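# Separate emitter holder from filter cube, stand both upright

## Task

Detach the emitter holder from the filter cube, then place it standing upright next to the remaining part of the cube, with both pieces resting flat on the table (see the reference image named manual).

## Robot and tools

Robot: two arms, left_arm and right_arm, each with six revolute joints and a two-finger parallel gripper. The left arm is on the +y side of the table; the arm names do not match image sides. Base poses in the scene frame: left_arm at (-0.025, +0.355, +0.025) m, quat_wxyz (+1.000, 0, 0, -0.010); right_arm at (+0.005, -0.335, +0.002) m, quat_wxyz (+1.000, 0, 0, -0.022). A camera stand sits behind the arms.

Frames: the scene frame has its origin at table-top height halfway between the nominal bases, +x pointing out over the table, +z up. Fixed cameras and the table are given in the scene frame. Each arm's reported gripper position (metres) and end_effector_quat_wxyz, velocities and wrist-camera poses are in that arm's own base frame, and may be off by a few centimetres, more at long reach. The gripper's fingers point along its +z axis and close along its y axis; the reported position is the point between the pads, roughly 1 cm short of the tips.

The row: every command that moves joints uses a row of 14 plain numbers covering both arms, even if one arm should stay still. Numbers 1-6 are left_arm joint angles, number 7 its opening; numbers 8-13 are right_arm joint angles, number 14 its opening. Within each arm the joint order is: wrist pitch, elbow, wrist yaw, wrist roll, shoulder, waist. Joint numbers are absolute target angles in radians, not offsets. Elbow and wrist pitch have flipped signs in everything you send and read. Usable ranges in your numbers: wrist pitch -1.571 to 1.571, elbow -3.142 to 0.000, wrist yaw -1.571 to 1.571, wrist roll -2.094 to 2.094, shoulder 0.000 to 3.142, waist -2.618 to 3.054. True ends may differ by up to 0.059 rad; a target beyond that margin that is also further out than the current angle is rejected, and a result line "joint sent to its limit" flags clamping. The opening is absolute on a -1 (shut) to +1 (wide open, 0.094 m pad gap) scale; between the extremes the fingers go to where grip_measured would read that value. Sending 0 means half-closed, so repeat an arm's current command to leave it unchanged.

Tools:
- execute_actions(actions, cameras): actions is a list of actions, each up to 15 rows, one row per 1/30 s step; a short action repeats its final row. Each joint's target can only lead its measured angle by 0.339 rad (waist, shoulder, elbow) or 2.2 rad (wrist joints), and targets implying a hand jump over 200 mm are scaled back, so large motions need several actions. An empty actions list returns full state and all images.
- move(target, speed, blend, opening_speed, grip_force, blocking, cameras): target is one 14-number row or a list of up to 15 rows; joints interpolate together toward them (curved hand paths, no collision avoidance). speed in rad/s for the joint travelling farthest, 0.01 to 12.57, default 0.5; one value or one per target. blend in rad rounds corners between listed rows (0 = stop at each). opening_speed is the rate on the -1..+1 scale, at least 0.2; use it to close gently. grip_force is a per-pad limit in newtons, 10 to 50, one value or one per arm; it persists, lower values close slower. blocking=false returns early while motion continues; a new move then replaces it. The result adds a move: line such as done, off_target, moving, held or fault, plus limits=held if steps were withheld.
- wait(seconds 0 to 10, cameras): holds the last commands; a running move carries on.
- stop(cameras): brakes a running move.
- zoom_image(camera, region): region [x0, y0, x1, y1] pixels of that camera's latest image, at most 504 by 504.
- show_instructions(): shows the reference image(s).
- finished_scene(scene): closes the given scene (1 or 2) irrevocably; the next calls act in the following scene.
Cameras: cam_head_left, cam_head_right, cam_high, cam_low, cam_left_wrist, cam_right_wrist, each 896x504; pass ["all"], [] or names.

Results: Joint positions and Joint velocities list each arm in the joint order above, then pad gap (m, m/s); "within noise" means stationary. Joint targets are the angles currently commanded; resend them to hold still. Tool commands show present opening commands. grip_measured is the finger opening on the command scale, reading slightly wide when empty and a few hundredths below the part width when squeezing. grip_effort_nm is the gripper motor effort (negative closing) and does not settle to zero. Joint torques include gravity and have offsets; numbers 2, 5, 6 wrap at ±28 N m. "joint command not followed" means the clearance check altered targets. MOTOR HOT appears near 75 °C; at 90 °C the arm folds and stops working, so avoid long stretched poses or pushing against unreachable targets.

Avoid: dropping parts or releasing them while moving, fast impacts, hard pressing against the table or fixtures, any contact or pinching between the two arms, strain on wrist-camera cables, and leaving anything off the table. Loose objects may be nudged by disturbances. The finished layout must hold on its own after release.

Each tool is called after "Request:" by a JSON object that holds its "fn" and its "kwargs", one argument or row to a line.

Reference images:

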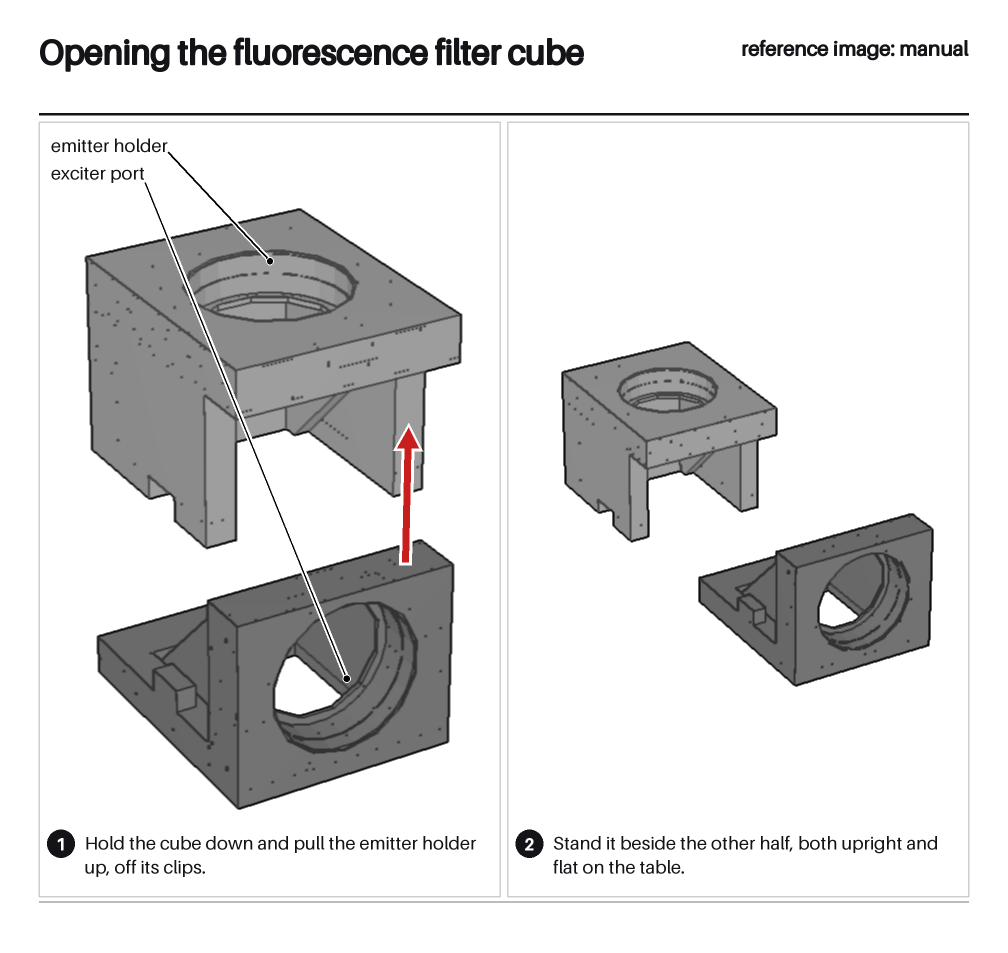

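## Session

Request:
{"fn": "execute_actions", "kwargs": {
  "actions": []
}}

Scene clock: 0.00 s.
left_arm: end_effector_position=(+0.4084, +0.0349, +0.1149) grip_measured=+1.000 grip_effort_nm=n/a end_effector_quat_wxyz=(+0.593, -0.059, +0.802, +0.043) | right_arm: end_effector_position=(+0.4151, -0.0041, +0.1259) grip_measured=+1.000 grip_effort_nm=n/a end_effector_quat_wxyz=(+0.620, +0.004, +0.781, -0.073)
Joint names: [wrist pitch, elbow, wrist yaw, wrist roll, shoulder, waist]
Joint positions: left_arm=[-0.821 -0.413 -0.105 -0.033 1.532 0.037 0.094] | right_arm=[-0.935 -0.41 0.186 -0.069 1.571 0.068 0.094]
Joint velocities: within noise
Joint torques (N m): no reading
Heat: left arm: 24 °C; right arm: 23 °C.
Joint targets: left_arm=[-0.818 -0.419 -0.105 -0.034 1.526 0.037] | right_arm=[-0.935 -0.417 0.188 -0.069 1.563 0.068]
Tool commands: left_gripper/opening=+1.0 right_gripper/opening=+1.0

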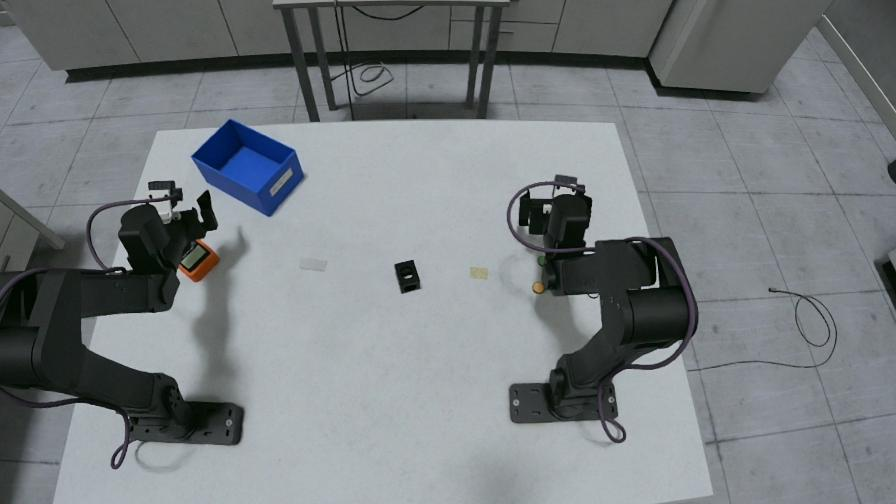

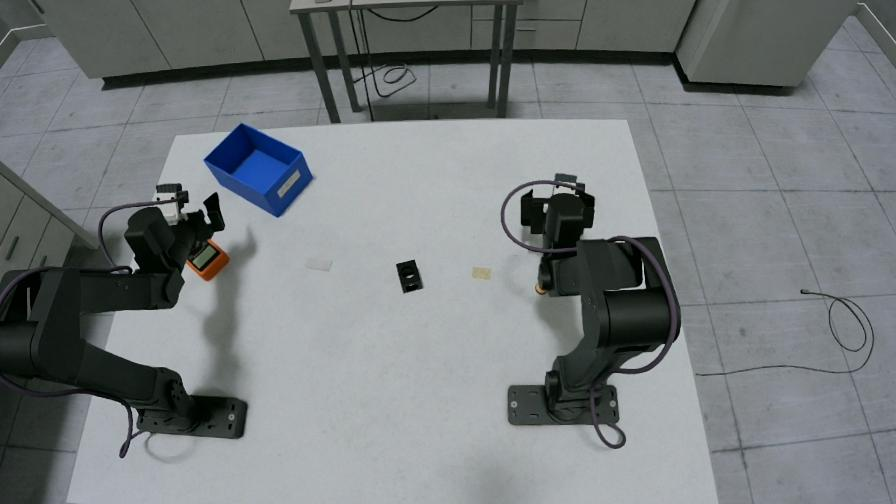

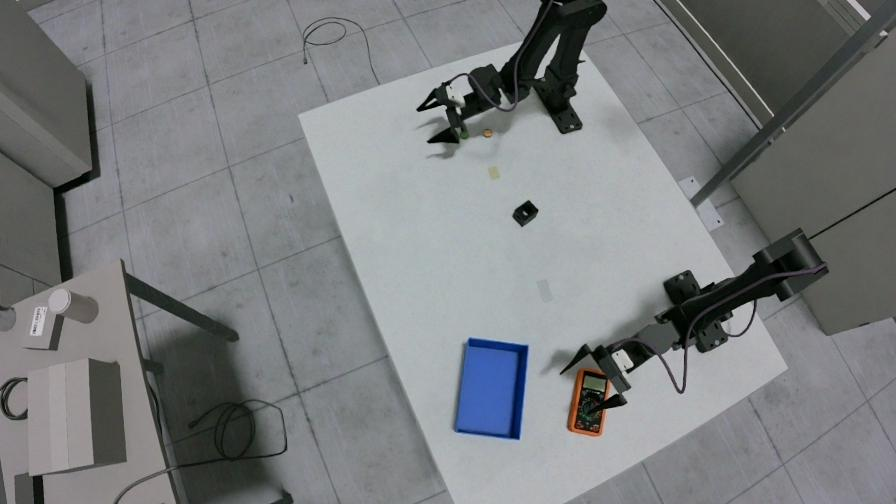

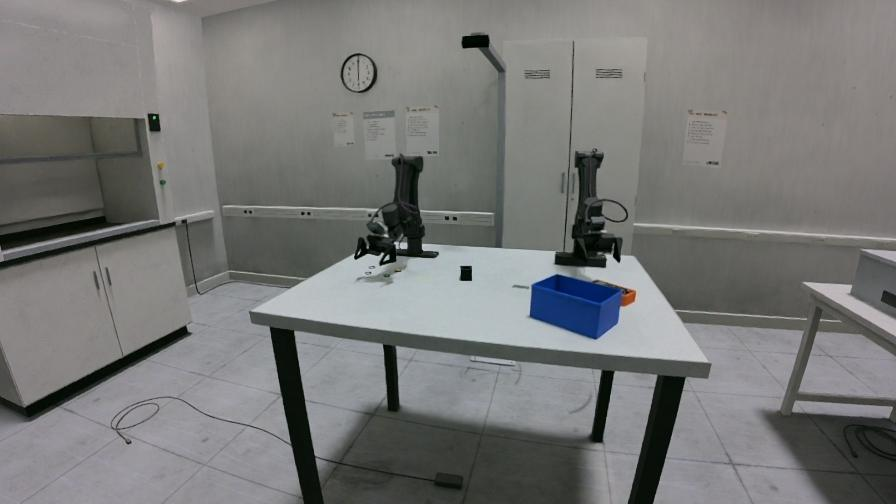

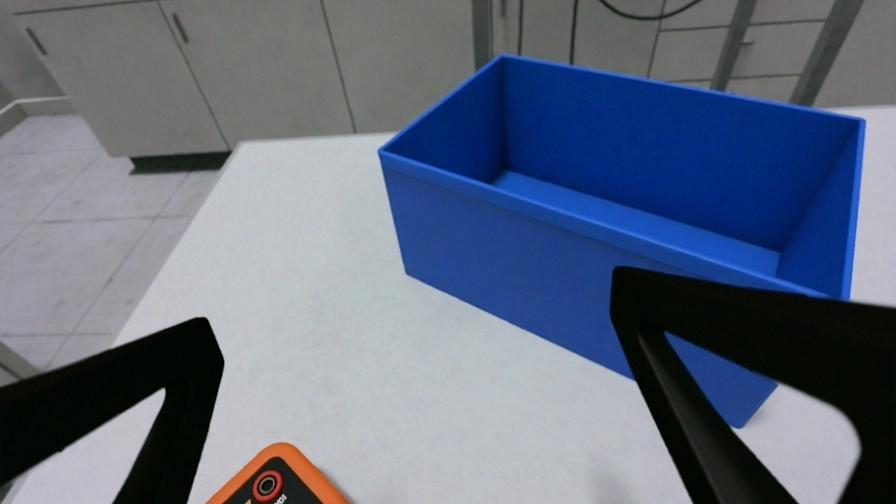

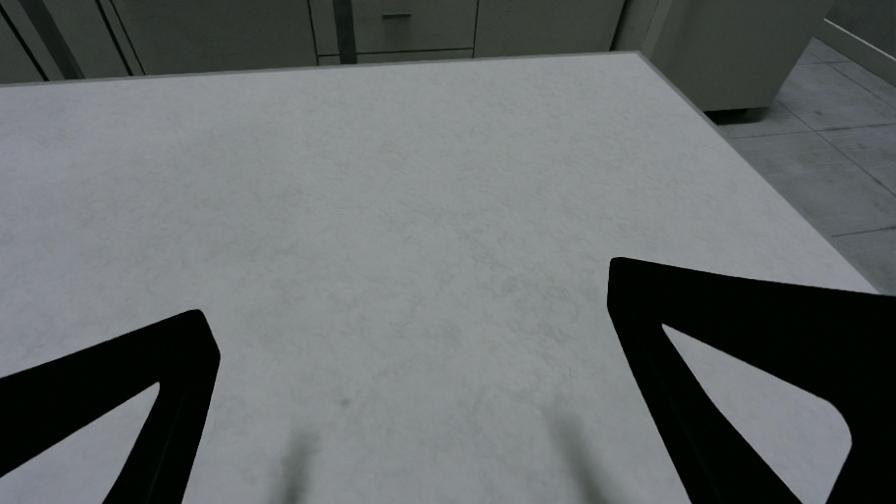

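Request:
{"fn": "zoom_image", "kwargs": {
  "camera": "cam_head_left",
  "region": [380, 250, 436, 300]
}}

Request:
{"fn": "zoom_image", "kwargs": {
  "camera": "cam_high",
  "region": [500, 190, 556, 240]
}}

Request:
{"fn": "zoom_image", "kwargs": {
  "camera": "cam_low",
  "region": [440, 250, 496, 290]
}}

Scaled by 9.000 from the camera's 896x504 image, which has a finer 1280x720 frame.

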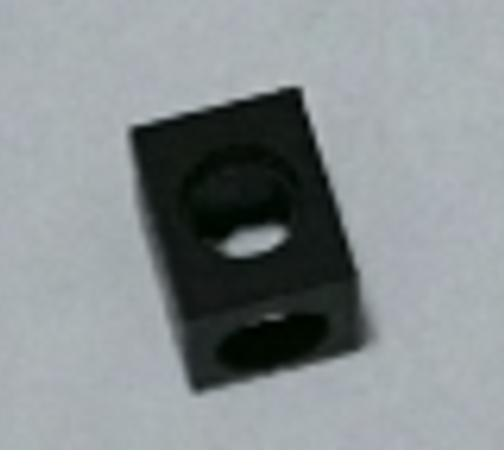

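Scaled by 9.000 from the camera's 896x504 image, which has a finer 1280x720 frame.

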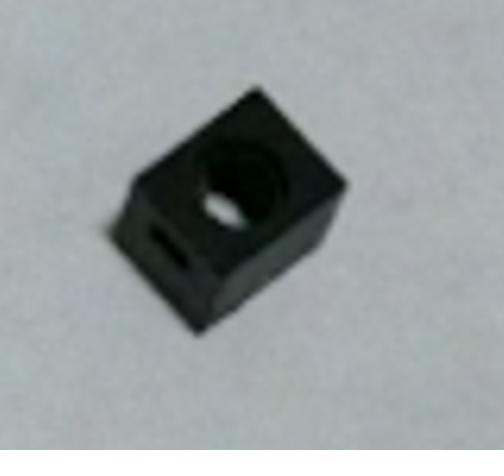

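Scaled by 9.000 from the camera's 896x504 image, which has a finer 1280x720 frame.

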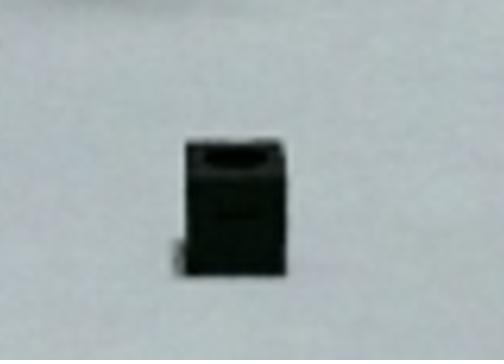

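Request:
{"fn": "move", "kwargs": {
  "target": [
    [0.2,-0.95,-0.5,-0.3,1.0,-0.3,1,0.5,-1.5,0.05,0.3,1.9,0.5,1],
    [0.2,-0.95,-0.9,-0.62,1.0,-1.33,0.6,1.53,-2.19,0,0.52,2.213,0.834,1]
  ],
  "speed": 0.9,
  "blend": [0.15,0],
  "cameras": ["cam_right_wrist","cam_head_left"]
}}

Scene clock: 7.67 s.
left_arm: end_effector_position=(+0.2117, -0.2631, +0.3310) grip_measured=+0.602 grip_effort_nm=-0.03 end_effector_quat_wxyz=(+0.592, +0.007, +0.765, -0.254) | right_arm: end_effector_position=(+0.2884, +0.3203, +0.1359) grip_measured=+1.000 grip_effort_nm=0.01 end_effector_quat_wxyz=(+0.016, -0.162, +0.987, +0.014)
Joint names: [wrist pitch, elbow, wrist yaw, wrist roll, shoulder, waist]
Joint positions: left_arm=[0.186 -0.926 -0.891 -0.611 1.014 -1.325 0.075] | right_arm=[1.5 -2.165 -0.001 0.51 2.193 0.835 0.094]
Joint torques (N m): left_arm=[-1.67 -7.92 -0.23 -0.12 -2.99 -0.4] | right_arm=[-0.06 -8.25 0 0.08 -10 -0.18]
Heat: left arm: 25 °C; right arm: 24 °C.
Joint targets: left_arm=[0.200 -0.950 -0.900 -0.620 1.000 -1.330] | right_arm=[1.530 -2.190 0.000 0.520 2.213 0.834]
move: done
Images, in order (width x height): cam_head_left 896x504, cam_right_wrist 896x504.

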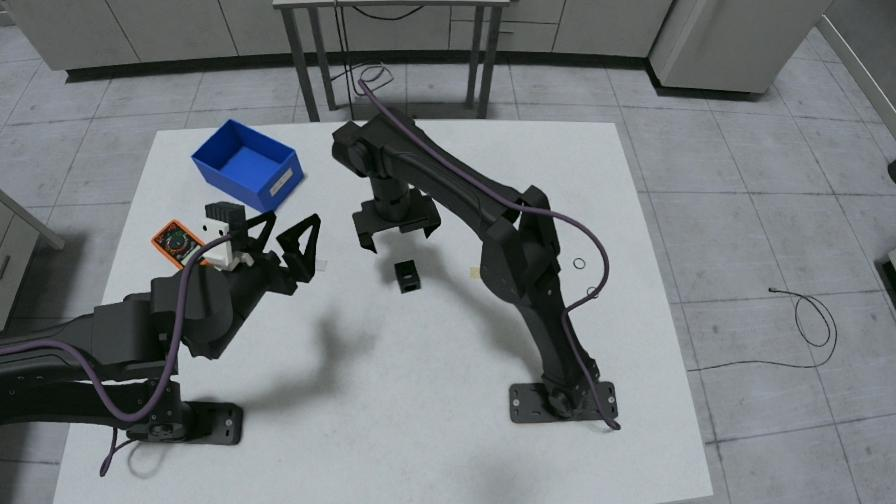

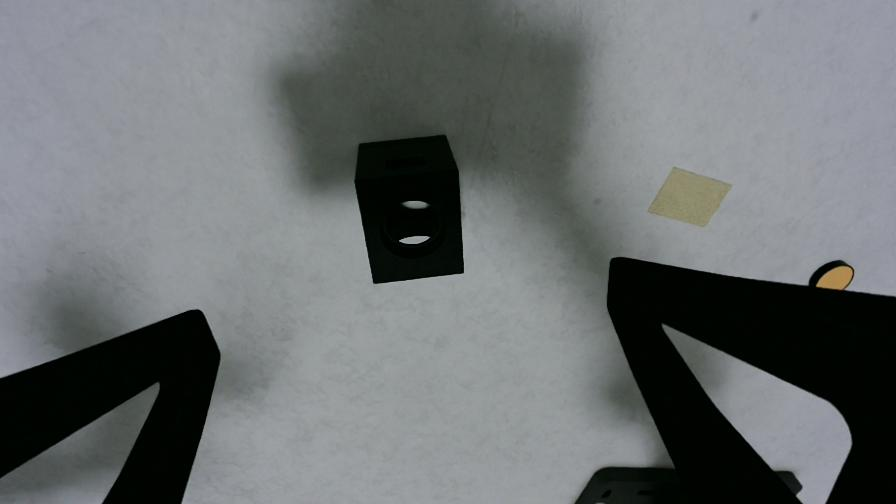

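Request:
{"fn": "move", "kwargs": {
  "target": [0.2,-0.95,-0.9,-0.62,1.0,-1.33,0.6,1.38,-1.98,0,0.46,2.21,0.831,1],
  "speed": 0.4,
  "cameras": ["cam_right_wrist"]
}}

Scene clock: 10.40 s.
left_arm: end_effector_position=(+0.2117, -0.2631, +0.3310) grip_measured=+0.602 grip_effort_nm=-0.03 end_effector_quat_wxyz=(+0.592, +0.007, +0.765, -0.254) | right_arm: end_effector_position=(+0.2837, +0.3151, +0.0905) grip_measured=+1.000 grip_effort_nm=0.01 end_effector_quat_wxyz=(-0.004, -0.184, +0.983, -0.003)
Joint names: [wrist pitch, elbow, wrist yaw, wrist roll, shoulder, waist]
Joint positions: left_arm=[0.186 -0.926 -0.891 -0.611 1.014 -1.325 0.075] | right_arm=[1.373 -1.989 -0.001 0.465 2.196 0.835 0.094]
Joint torques (N m): left_arm=[-1.68 -7.95 -0.25 -0.13 -2.93 -0.39] | right_arm=[-0.21 -4.97 0 -0.05 -10.48 -0.42]
Heat: left arm: 25 °C; right arm: 24 °C.
Joint targets: left_arm=[0.200 -0.950 -0.900 -0.620 1.000 -1.330] | right_arm=[1.380 -1.980 0.000 0.460 2.210 0.831]
move: done
Images, in order (width x height): cam_right_wrist 896x504.

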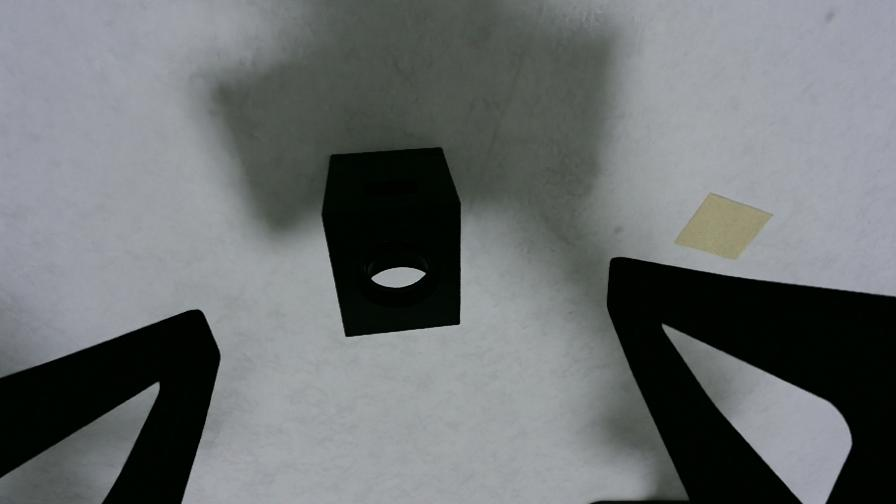

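Request:
{"fn": "move", "kwargs": {
  "target": [0.2,-0.95,-0.9,-0.62,1.0,-1.33,0.6,1.175,-1.795,0,0.435,2.221,0.841,1],
  "speed": 0.3,
  "cameras": ["cam_right_wrist"]
}}

Scene clock: 13.10 s.
left_arm: end_effector_position=(+0.2117, -0.2631, +0.3310) grip_measured=+0.602 grip_effort_nm=-0.03 end_effector_quat_wxyz=(+0.592, +0.007, +0.765, -0.254) | right_arm: end_effector_position=(+0.2844, +0.3160, +0.0398) grip_measured=+1.000 grip_effort_nm=0.01 end_effector_quat_wxyz=(-0.001, -0.197, +0.980, +0.000)
Joint names: [wrist pitch, elbow, wrist yaw, wrist roll, shoulder, waist]
Joint positions: left_arm=[0.186 -0.926 -0.891 -0.611 1.014 -1.325 0.075] | right_arm=[1.169 -1.803 -0.001 0.439 2.206 0.835 0.094]
Joint torques (N m): left_arm=[-1.66 -7.92 -0.23 -0.12 -2.97 -0.39] | right_arm=[-0.23 -4.94 0 -0.07 -10.45 0.43]
Heat: left arm: 25 °C; right arm: 24 °C.
Joint targets: left_arm=[0.200 -0.950 -0.900 -0.620 1.000 -1.330] | right_arm=[1.175 -1.795 0.000 0.435 2.221 0.841]
move: done
Images, in order (width x height): cam_right_wrist 896x504.

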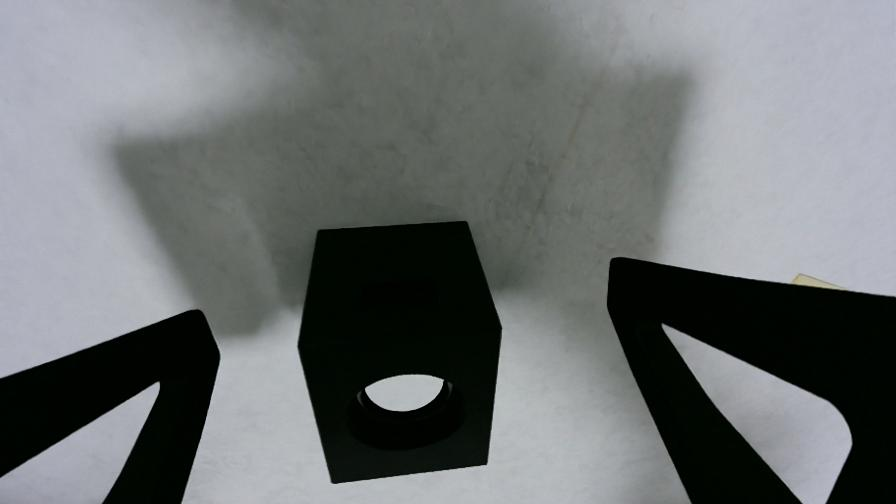

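Request:
{"fn": "move", "kwargs": {
  "target": [0.2,-0.95,-0.9,-0.62,1.0,-1.33,0.6,1.175,-1.795,0,0.435,2.221,0.841,-1],
  "speed": 0.3,
  "opening_speed": 0.8,
  "grip_force": [50, 40],
  "cameras": ["cam_right_wrist"]
}}

Scene clock: 16.10 s.
left_arm: end_effector_position=(+0.2117, -0.2631, +0.3310) grip_measured=+0.602 grip_effort_nm=-0.03 end_effector_quat_wxyz=(+0.592, +0.007, +0.765, -0.254) | right_arm: end_effector_position=(+0.2849, +0.3168, +0.0398) grip_measured=-0.143 grip_effort_nm=-0.83 end_effector_quat_wxyz=(+0.000, -0.197, +0.980, +0.002)
Joint names: [wrist pitch, elbow, wrist yaw, wrist roll, shoulder, waist]
Joint positions: left_arm=[0.186 -0.926 -0.891 -0.611 1.014 -1.325 0.075] | right_arm=[1.165 -1.803 -0.002 0.439 2.206 0.835 0.04]
Joint torques (N m): left_arm=[-1.66 -7.87 -0.24 -0.13 -2.93 -0.35] | right_arm=[-0.19 -4.88 0.01 -0.07 -10.48 0.43]
Heat: left arm: 25 °C; right arm: 25 °C.
Joint targets: left_arm=[0.200 -0.950 -0.900 -0.620 1.000 -1.330] | right_arm=[1.175 -1.795 0.000 0.435 2.221 0.841]
grip_force (N): 50, 40
move: done
Images, in order (width x height): cam_right_wrist 896x504.

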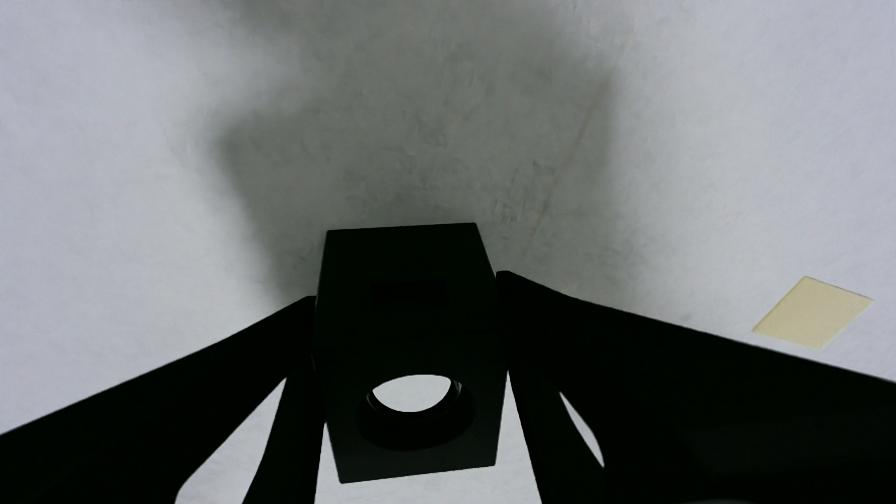

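Request:
{"fn": "move", "kwargs": {
  "target": [
    [0.2,-0.95,-0.9,-0.62,1.0,-1.33,0.6,1.24,-1.875,0,0.435,2.225,0.838,-1],
    [0.2,-0.95,-0.9,-0.62,1.0,-1.33,0.6,1.16,-1.73,0,1.075,2.125,0.788,-1]
  ],
  "speed": [0.15,0.4],
  "blend": [0.03,0],
  "cameras": ["cam_right_wrist","cam_low","cam_head_left"]
}}

Request:
{"fn": "zoom_image", "kwargs": {
  "camera": "cam_low",
  "region": [430, 230, 500, 290]
}}

Scene clock: 20.00 s.
left_arm: end_effector_position=(+0.2117, -0.2631, +0.3310) grip_measured=+0.602 grip_effort_nm=-0.03 end_effector_quat_wxyz=(+0.592, +0.007, +0.765, -0.254) | right_arm: end_effector_position=(+0.2836, +0.2977, +0.0411) grip_measured=-0.144 grip_effort_nm=-0.84 end_effector_quat_wxyz=(-0.013, +0.130, +0.991, -0.001)
Joint names: [wrist pitch, elbow, wrist yaw, wrist roll, shoulder, waist]
Joint positions: left_arm=[0.186 -0.926 -0.891 -0.611 1.014 -1.325 0.075] | right_arm=[1.165 -1.741 -0.02 1.058 2.164 0.798 0.04]
Joint torques (N m): left_arm=[-1.66 -7.91 -0.25 -0.12 -2.93 -0.4] | right_arm=[-0.28 -4.64 0.21 0.17 -14.63 -0.91]
Heat: left arm: 26 °C; right arm: 25 °C.
Joint targets: left_arm=[0.200 -0.950 -0.900 -0.620 1.000 -1.330] | right_arm=[1.160 -1.730 0.000 1.075 2.125 0.788]
grip_force (N): 50, 40
move: off_target (right_arm); right_arm: the shoulder is farthest, 0.039 rad from its target
Images, in order (width x height): cam_head_left 896x504, cam_low 896x504, cam_right_wrist 896x504.

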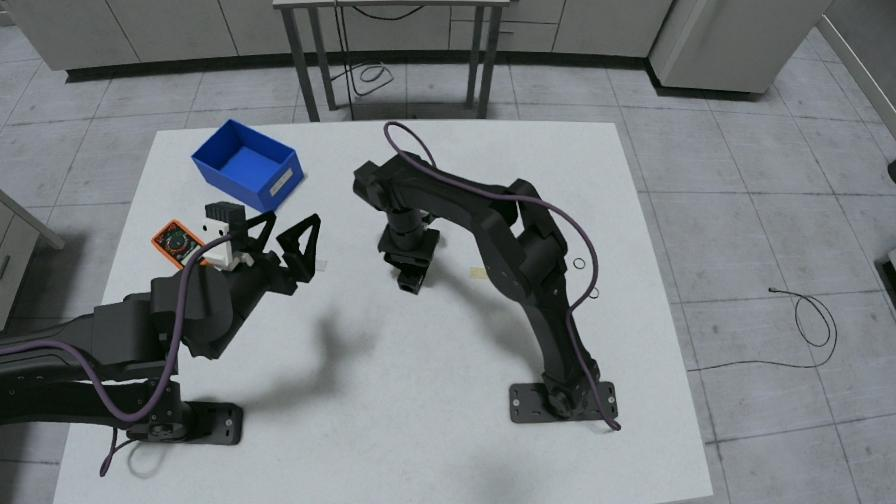

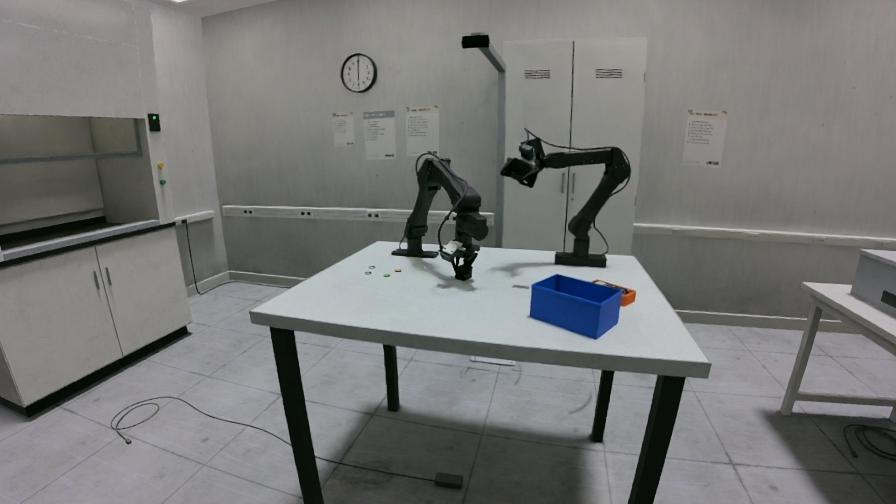

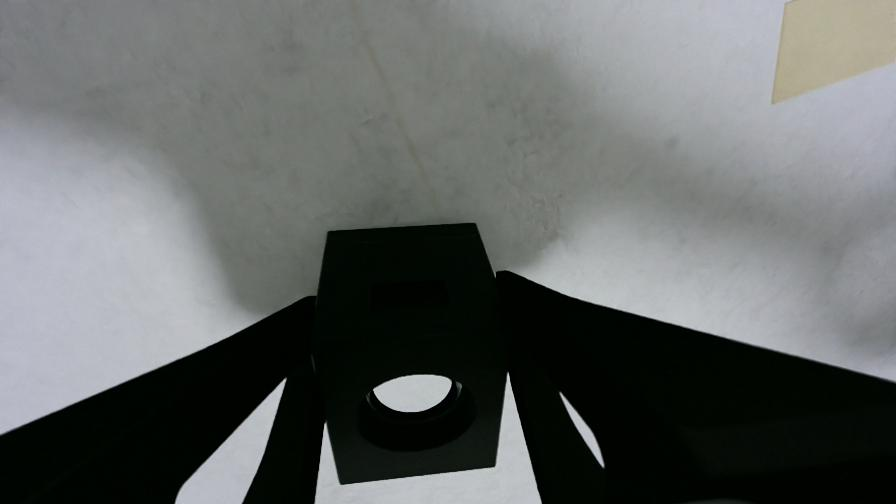

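Scaled by 7.200 from the camera's 896x504 image, which has a finer 1280x720 frame.

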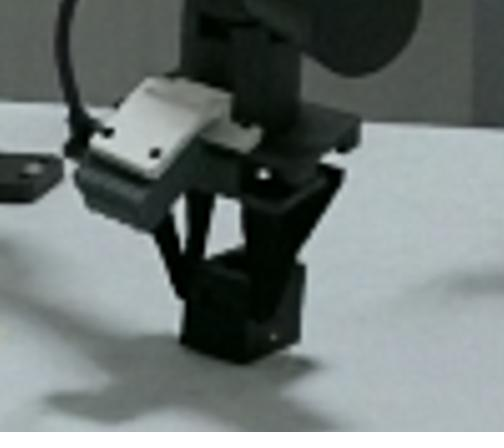

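Request:
{"fn": "move", "kwargs": {
  "target": [-0.17,-0.95,-0.9,-0.62,1.867,-1.33,0.6,1.135,-1.73,0,1.06,2.16,0.795,-1],
  "speed": 0.6,
  "cameras": ["cam_left_wrist","cam_low","cam_head_left"]
}}

Request:
{"fn": "zoom_image", "kwargs": {
  "camera": "cam_low",
  "region": [430, 220, 510, 290]
}}

Scene clock: 22.90 s.
left_arm: end_effector_position=(+0.2398, -0.3742, +0.0843) grip_measured=+0.602 grip_effort_nm=-0.03 end_effector_quat_wxyz=(+0.527, +0.132, +0.837, -0.064) | right_arm: end_effector_position=(+0.2848, +0.2988, +0.0410) grip_measured=-0.144 grip_effort_nm=-0.84 end_effector_quat_wxyz=(-0.011, +0.129, +0.992, +0.002)
Joint names: [wrist pitch, elbow, wrist yaw, wrist roll, shoulder, waist]
Joint positions: left_arm=[-0.156 -0.931 -0.893 -0.612 1.857 -1.325 0.075] | right_arm=[1.159 -1.741 -0.02 1.056 2.164 0.798 0.04]
Joint torques (N m): left_arm=[-1.64 -6.27 -0.4 -0.12 -7.13 -0.38] | right_arm=[-0.47 -4.7 0.23 0.01 -11.66 -0.29]
Heat: left arm: 26 °C; right arm: 26 °C.
Joint targets: left_arm=[-0.170 -0.950 -0.900 -0.620 1.867 -1.330] | right_arm=[1.135 -1.730 0.000 1.060 2.160 0.795]
grip_force (N): 50, 40
move: done
Images, in order (width x height): cam_head_left 896x504, cam_low 896x504, cam_left_wrist 896x504.

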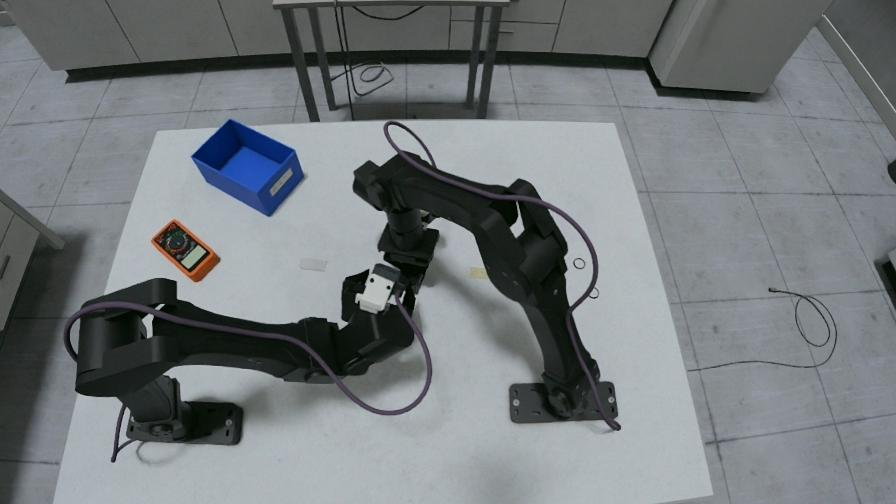

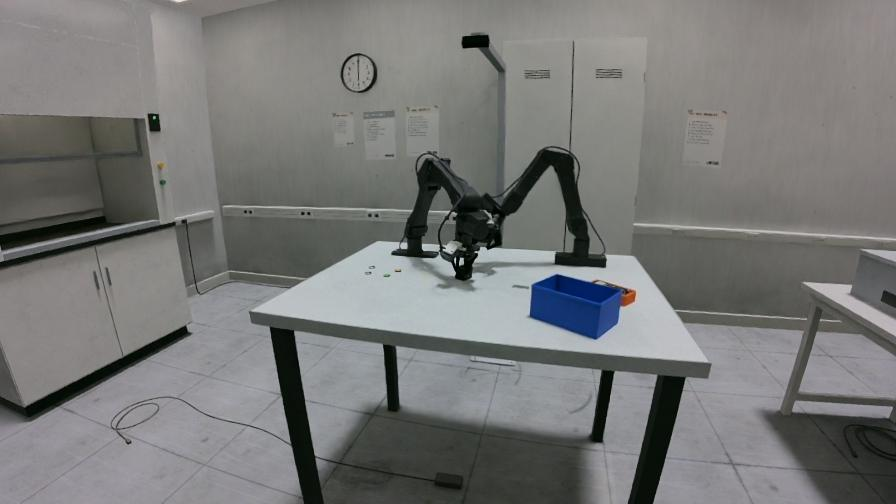

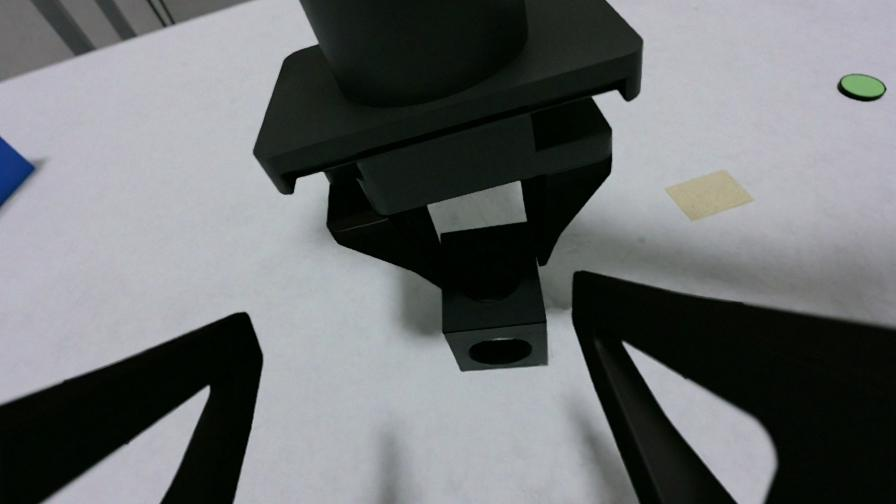

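Scaled by 6.300 from the camera's 896x504 image, which has a finer 1280x720 frame.

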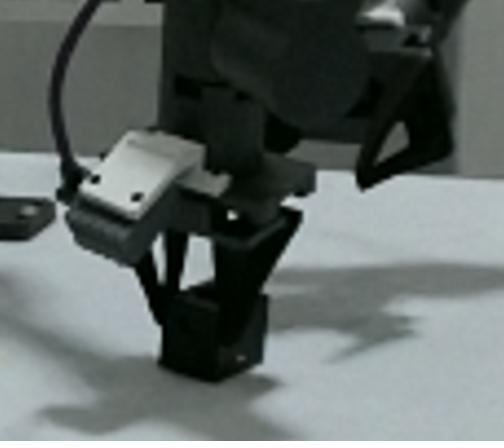

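Request:
{"fn": "move", "kwargs": {
  "target": [
    [-0.183,-1.04,-0.981,-0.65,1.934,-1.389,0.6,1.135,-1.73,0,1.06,2.16,0.795,-1],
    [-0.468,-1.013,-0.932,-0.633,2.192,-1.346,0.6,1.135,-1.73,0,1.06,2.16,0.795,-1]
  ],
  "speed": 0.3,
  "blend": [0.03,0],
  "cameras": ["cam_left_wrist","cam_low"]
}}

Request:
{"fn": "zoom_image", "kwargs": {
  "camera": "cam_low",
  "region": [430, 220, 510, 290]
}}

Scene clock: 27.97 s.
left_arm: end_effector_position=(+0.2416, -0.4171, +0.0220) grip_measured=+0.602 grip_effort_nm=-0.03 end_effector_quat_wxyz=(+0.547, +0.108, +0.825, -0.094) | right_arm: end_effector_position=(+0.2848, +0.2988, +0.0410) grip_measured=-0.144 grip_effort_nm=-0.84 end_effector_quat_wxyz=(-0.011, +0.129, +0.992, +0.002)
Joint names: [wrist pitch, elbow, wrist yaw, wrist roll, shoulder, waist]
Joint positions: left_arm=[-0.454 -1.018 -0.93 -0.634 2.172 -1.353 0.075] | right_arm=[1.159 -1.741 -0.02 1.056 2.164 0.798 0.04]
Joint torques (N m): left_arm=[-1.68 -3.63 -0.34 -0.02 -8.2 0.58] | right_arm=[-0.48 -4.74 0.22 0.02 -11.66 -0.35]
Heat: left arm: 26 °C; right arm: 26 °C.
Joint targets: left_arm=[-0.468 -1.013 -0.932 -0.633 2.192 -1.346] | right_arm=[1.135 -1.730 0.000 1.060 2.160 0.795]
grip_force (N): 50, 40
move: done
Images, in order (width x height): cam_low 896x504, cam_left_wrist 896x504.

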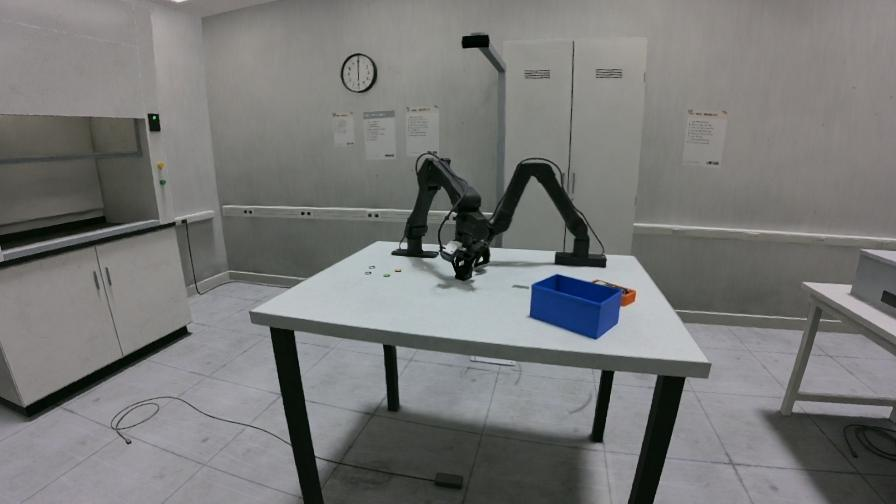

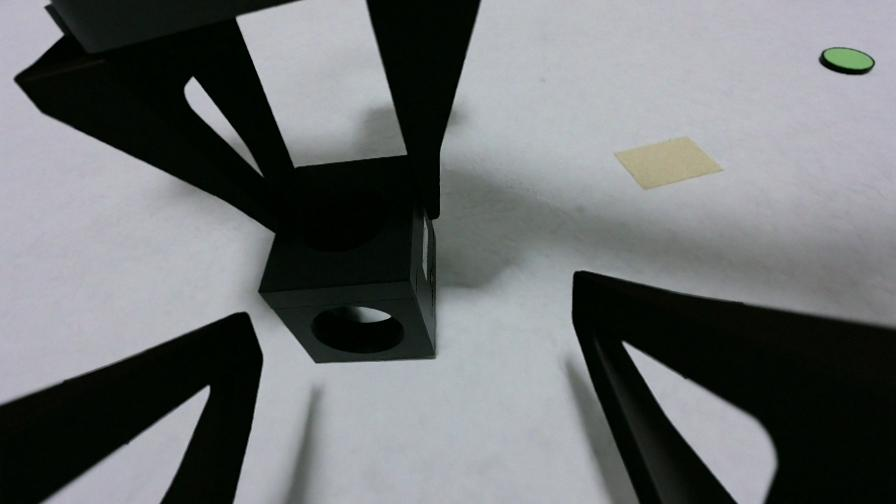

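Scaled by 6.300 from the camera's 896x504 image, which has a finer 1280x720 frame.

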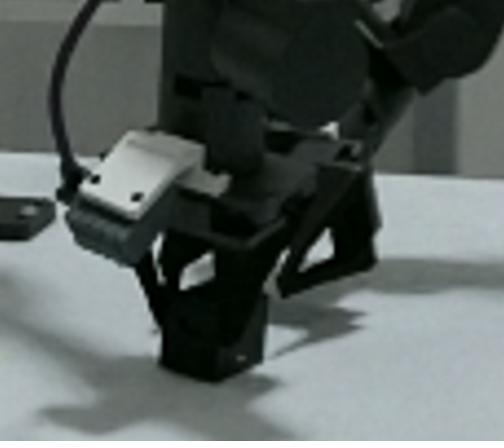

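Request:
{"fn": "zoom_image", "kwargs": {
  "camera": "cam_left_wrist",
  "region": [230, 140, 480, 380]
}}

Scaled by 2.016 from the camera's 896x504 image, which has a finer 1280x720 frame.

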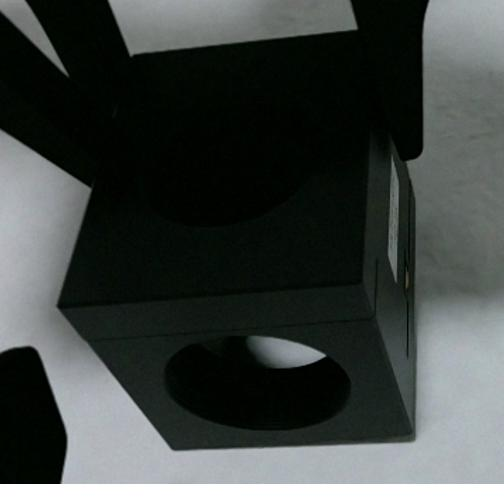

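Request:
{"fn": "move", "kwargs": {
  "target": [-0.512,-0.955,-0.85,-0.598,2.211,-1.28,0.6,1.135,-1.73,0,1.06,2.16,0.795,-1],
  "speed": 0.25,
  "cameras": ["cam_left_wrist","cam_low"]
}}

Request:
{"fn": "zoom_image", "kwargs": {
  "camera": "cam_left_wrist",
  "region": [220, 130, 620, 400]
}}

Request:
{"fn": "zoom_image", "kwargs": {
  "camera": "cam_low",
  "region": [430, 220, 510, 290]
}}

Scene clock: 31.20 s.
left_arm: end_effector_position=(+0.2598, -0.3962, -0.0023) grip_measured=+0.602 grip_effort_nm=-0.03 end_effector_quat_wxyz=(+0.523, +0.119, +0.840, -0.080) | right_arm: end_effector_position=(+0.2848, +0.2988, +0.0410) grip_measured=-0.144 grip_effort_nm=-0.84 end_effector_quat_wxyz=(-0.011, +0.129, +0.992, +0.002)
Joint names: [wrist pitch, elbow, wrist yaw, wrist roll, shoulder, waist]
Joint positions: left_arm=[-0.498 -0.963 -0.849 -0.601 2.188 -1.282 0.075] | right_arm=[1.159 -1.741 -0.02 1.056 2.164 0.798 0.04]
Joint torques (N m): left_arm=[-1.78 -3.1 -0.35 0.01 -7.88 0.21] | right_arm=[-0.48 -4.68 0.22 0.01 -11.66 -0.34]
Heat: left arm: 26 °C; right arm: 27 °C.
Joint targets: left_arm=[-0.512 -0.955 -0.850 -0.598 2.211 -1.280] | right_arm=[1.135 -1.730 0.000 1.060 2.160 0.795]
grip_force (N): 50, 40
move: done
Images, in order (width x height): cam_low 896x504, cam_left_wrist 896x504.

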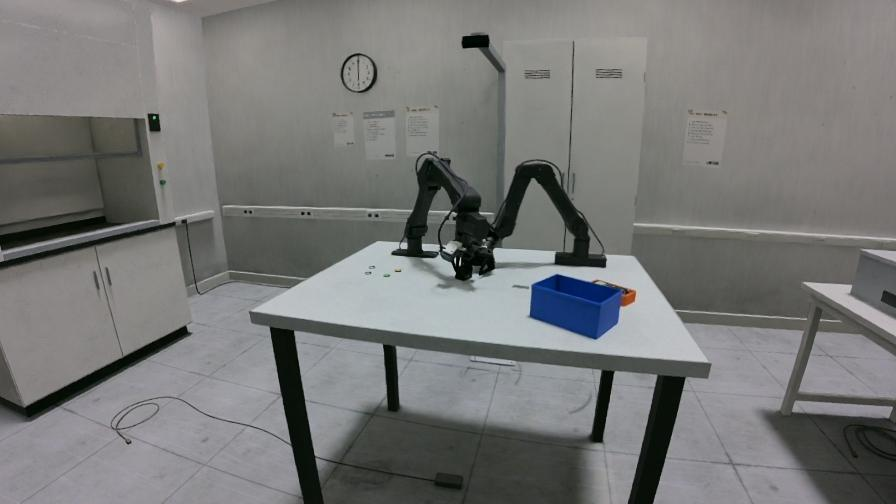

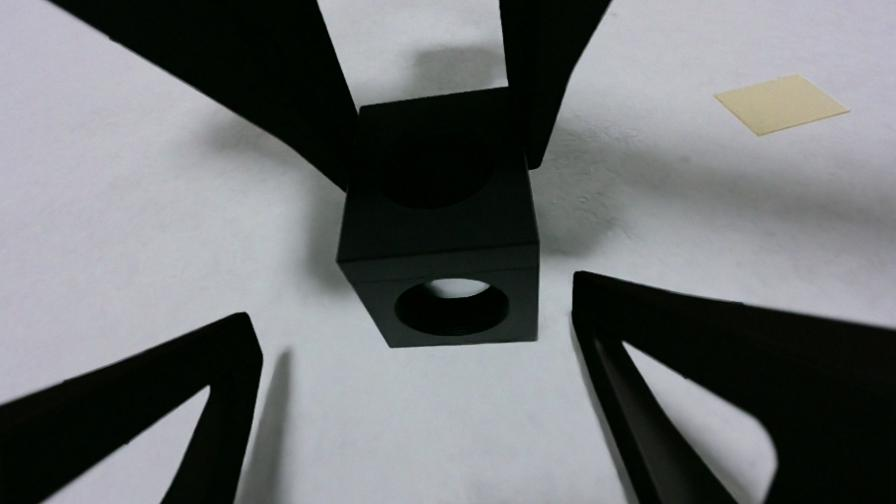

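Scaled by 1.260 from the camera's 896x504 image, which has a finer 1280x720 frame.

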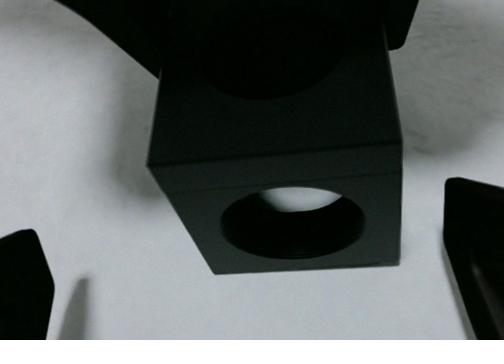

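Scaled by 6.300 from the camera's 896x504 image, which has a finer 1280x720 frame.

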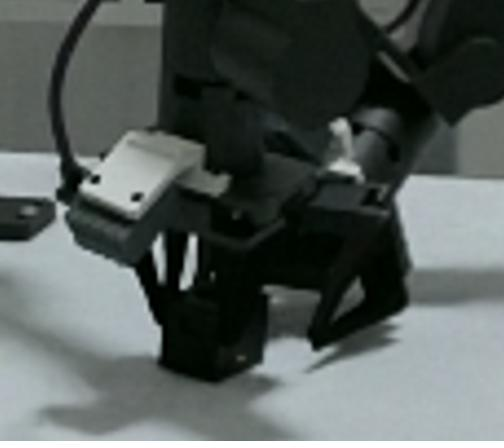

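Request:
{"fn": "move", "kwargs": {
  "target": [-0.477,-1.023,-0.85,-0.598,2.252,-1.282,0.6,1.135,-1.73,0,1.06,2.16,0.795,-1],
  "speed": 0.1,
  "cameras": ["cam_left_wrist"]
}}

Request:
{"fn": "zoom_image", "kwargs": {
  "camera": "cam_left_wrist",
  "region": [220, 130, 620, 400]
}}

Scene clock: 35.27 s.
left_arm: end_effector_position=(+0.2622, -0.4047, -0.0077) grip_measured=+0.602 grip_effort_nm=-0.03 end_effector_quat_wxyz=(+0.523, +0.120, +0.840, -0.080) | right_arm: end_effector_position=(+0.2848, +0.2988, +0.0410) grip_measured=-0.144 grip_effort_nm=-0.84 end_effector_quat_wxyz=(-0.011, +0.129, +0.992, +0.002)
Joint names: [wrist pitch, elbow, wrist yaw, wrist roll, shoulder, waist]
Joint positions: left_arm=[-0.493 -1.005 -0.848 -0.601 2.225 -1.282 0.075] | right_arm=[1.159 -1.741 -0.02 1.056 2.164 0.798 0.04]
Joint torques (N m): left_arm=[-1.47 -5.18 -0.34 0.01 -7.88 0.08] | right_arm=[-0.48 -4.66 0.23 0.02 -11.64 -0.28]
Heat: left arm: 27 °C; right arm: 27 °C.
Joint targets: left_arm=[-0.477 -1.023 -0.850 -0.598 2.252 -1.282] | right_arm=[1.135 -1.730 0.000 1.060 2.160 0.795]
grip_force (N): 50, 40
move: done
Images, in order (width x height): cam_left_wrist 896x504.

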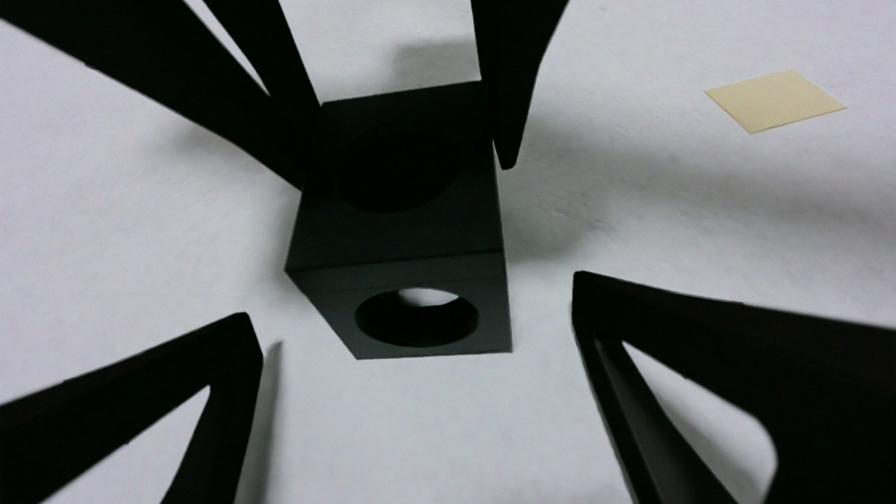

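Scaled by 1.260 from the camera's 896x504 image, which has a finer 1280x720 frame.

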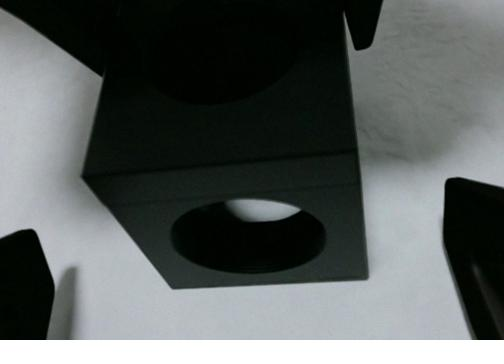

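Request:
{"fn": "move", "kwargs": {
  "target": [-0.462,-1.051,-0.85,-0.598,2.266,-1.276,0.6,1.135,-1.73,0,1.06,2.16,0.795,-1],
  "speed": 0.08,
  "cameras": ["cam_left_wrist"]
}}

Request:
{"fn": "zoom_image", "kwargs": {
  "camera": "cam_left_wrist",
  "region": [220, 130, 620, 400]
}}

Scene clock: 44.53 s.
left_arm: end_effector_position=(+0.2637, -0.4100, -0.0080) grip_measured=+0.602 grip_effort_nm=-0.03 end_effector_quat_wxyz=(+0.523, +0.120, +0.840, -0.080) | right_arm: end_effector_position=(+0.2848, +0.2988, +0.0410) grip_measured=-0.144 grip_effort_nm=-0.84 end_effector_quat_wxyz=(-0.011, +0.129, +0.992, +0.002)
Joint names: [wrist pitch, elbow, wrist yaw, wrist roll, shoulder, waist]
Joint positions: left_arm=[-0.478 -1.032 -0.848 -0.6 2.239 -1.282 0.075] | right_arm=[1.159 -1.741 -0.02 1.056 2.164 0.798 0.04]
Joint torques (N m): left_arm=[-1.47 -5.34 -0.34 0 -7.99 0.55] | right_arm=[-0.46 -4.67 0.22 0.03 -11.63 -0.32]
Heat: left arm: 26 °C; right arm: 28 °C.
Joint targets: left_arm=[-0.462 -1.051 -0.850 -0.598 2.266 -1.276] | right_arm=[1.135 -1.730 0.000 1.060 2.160 0.795]
grip_force (N): 50, 40
move: done
Images, in order (width x height): cam_left_wrist 896x504.

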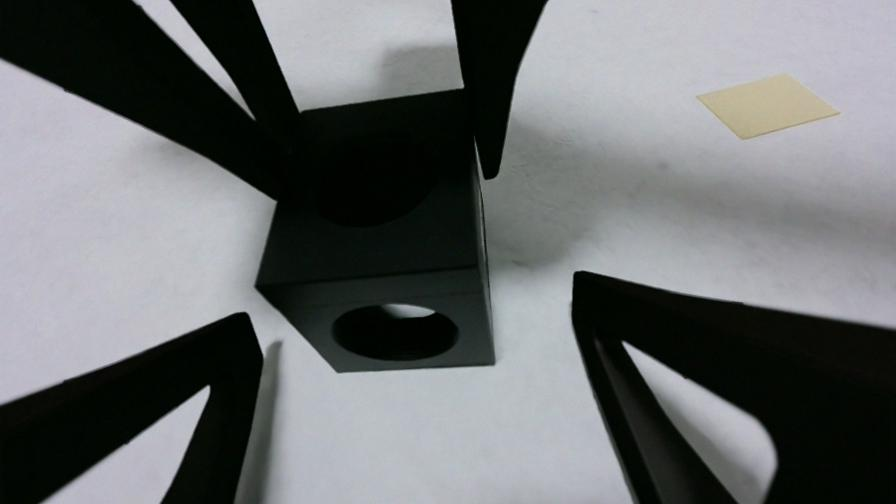

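Scaled by 1.260 from the camera's 896x504 image, which has a finer 1280x720 frame.

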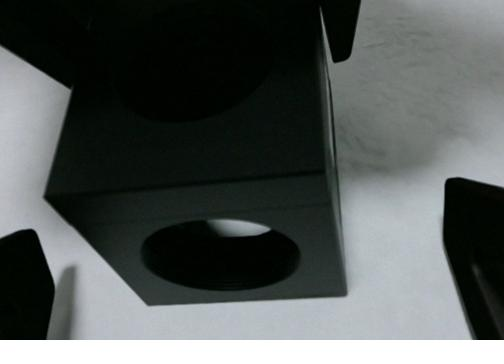

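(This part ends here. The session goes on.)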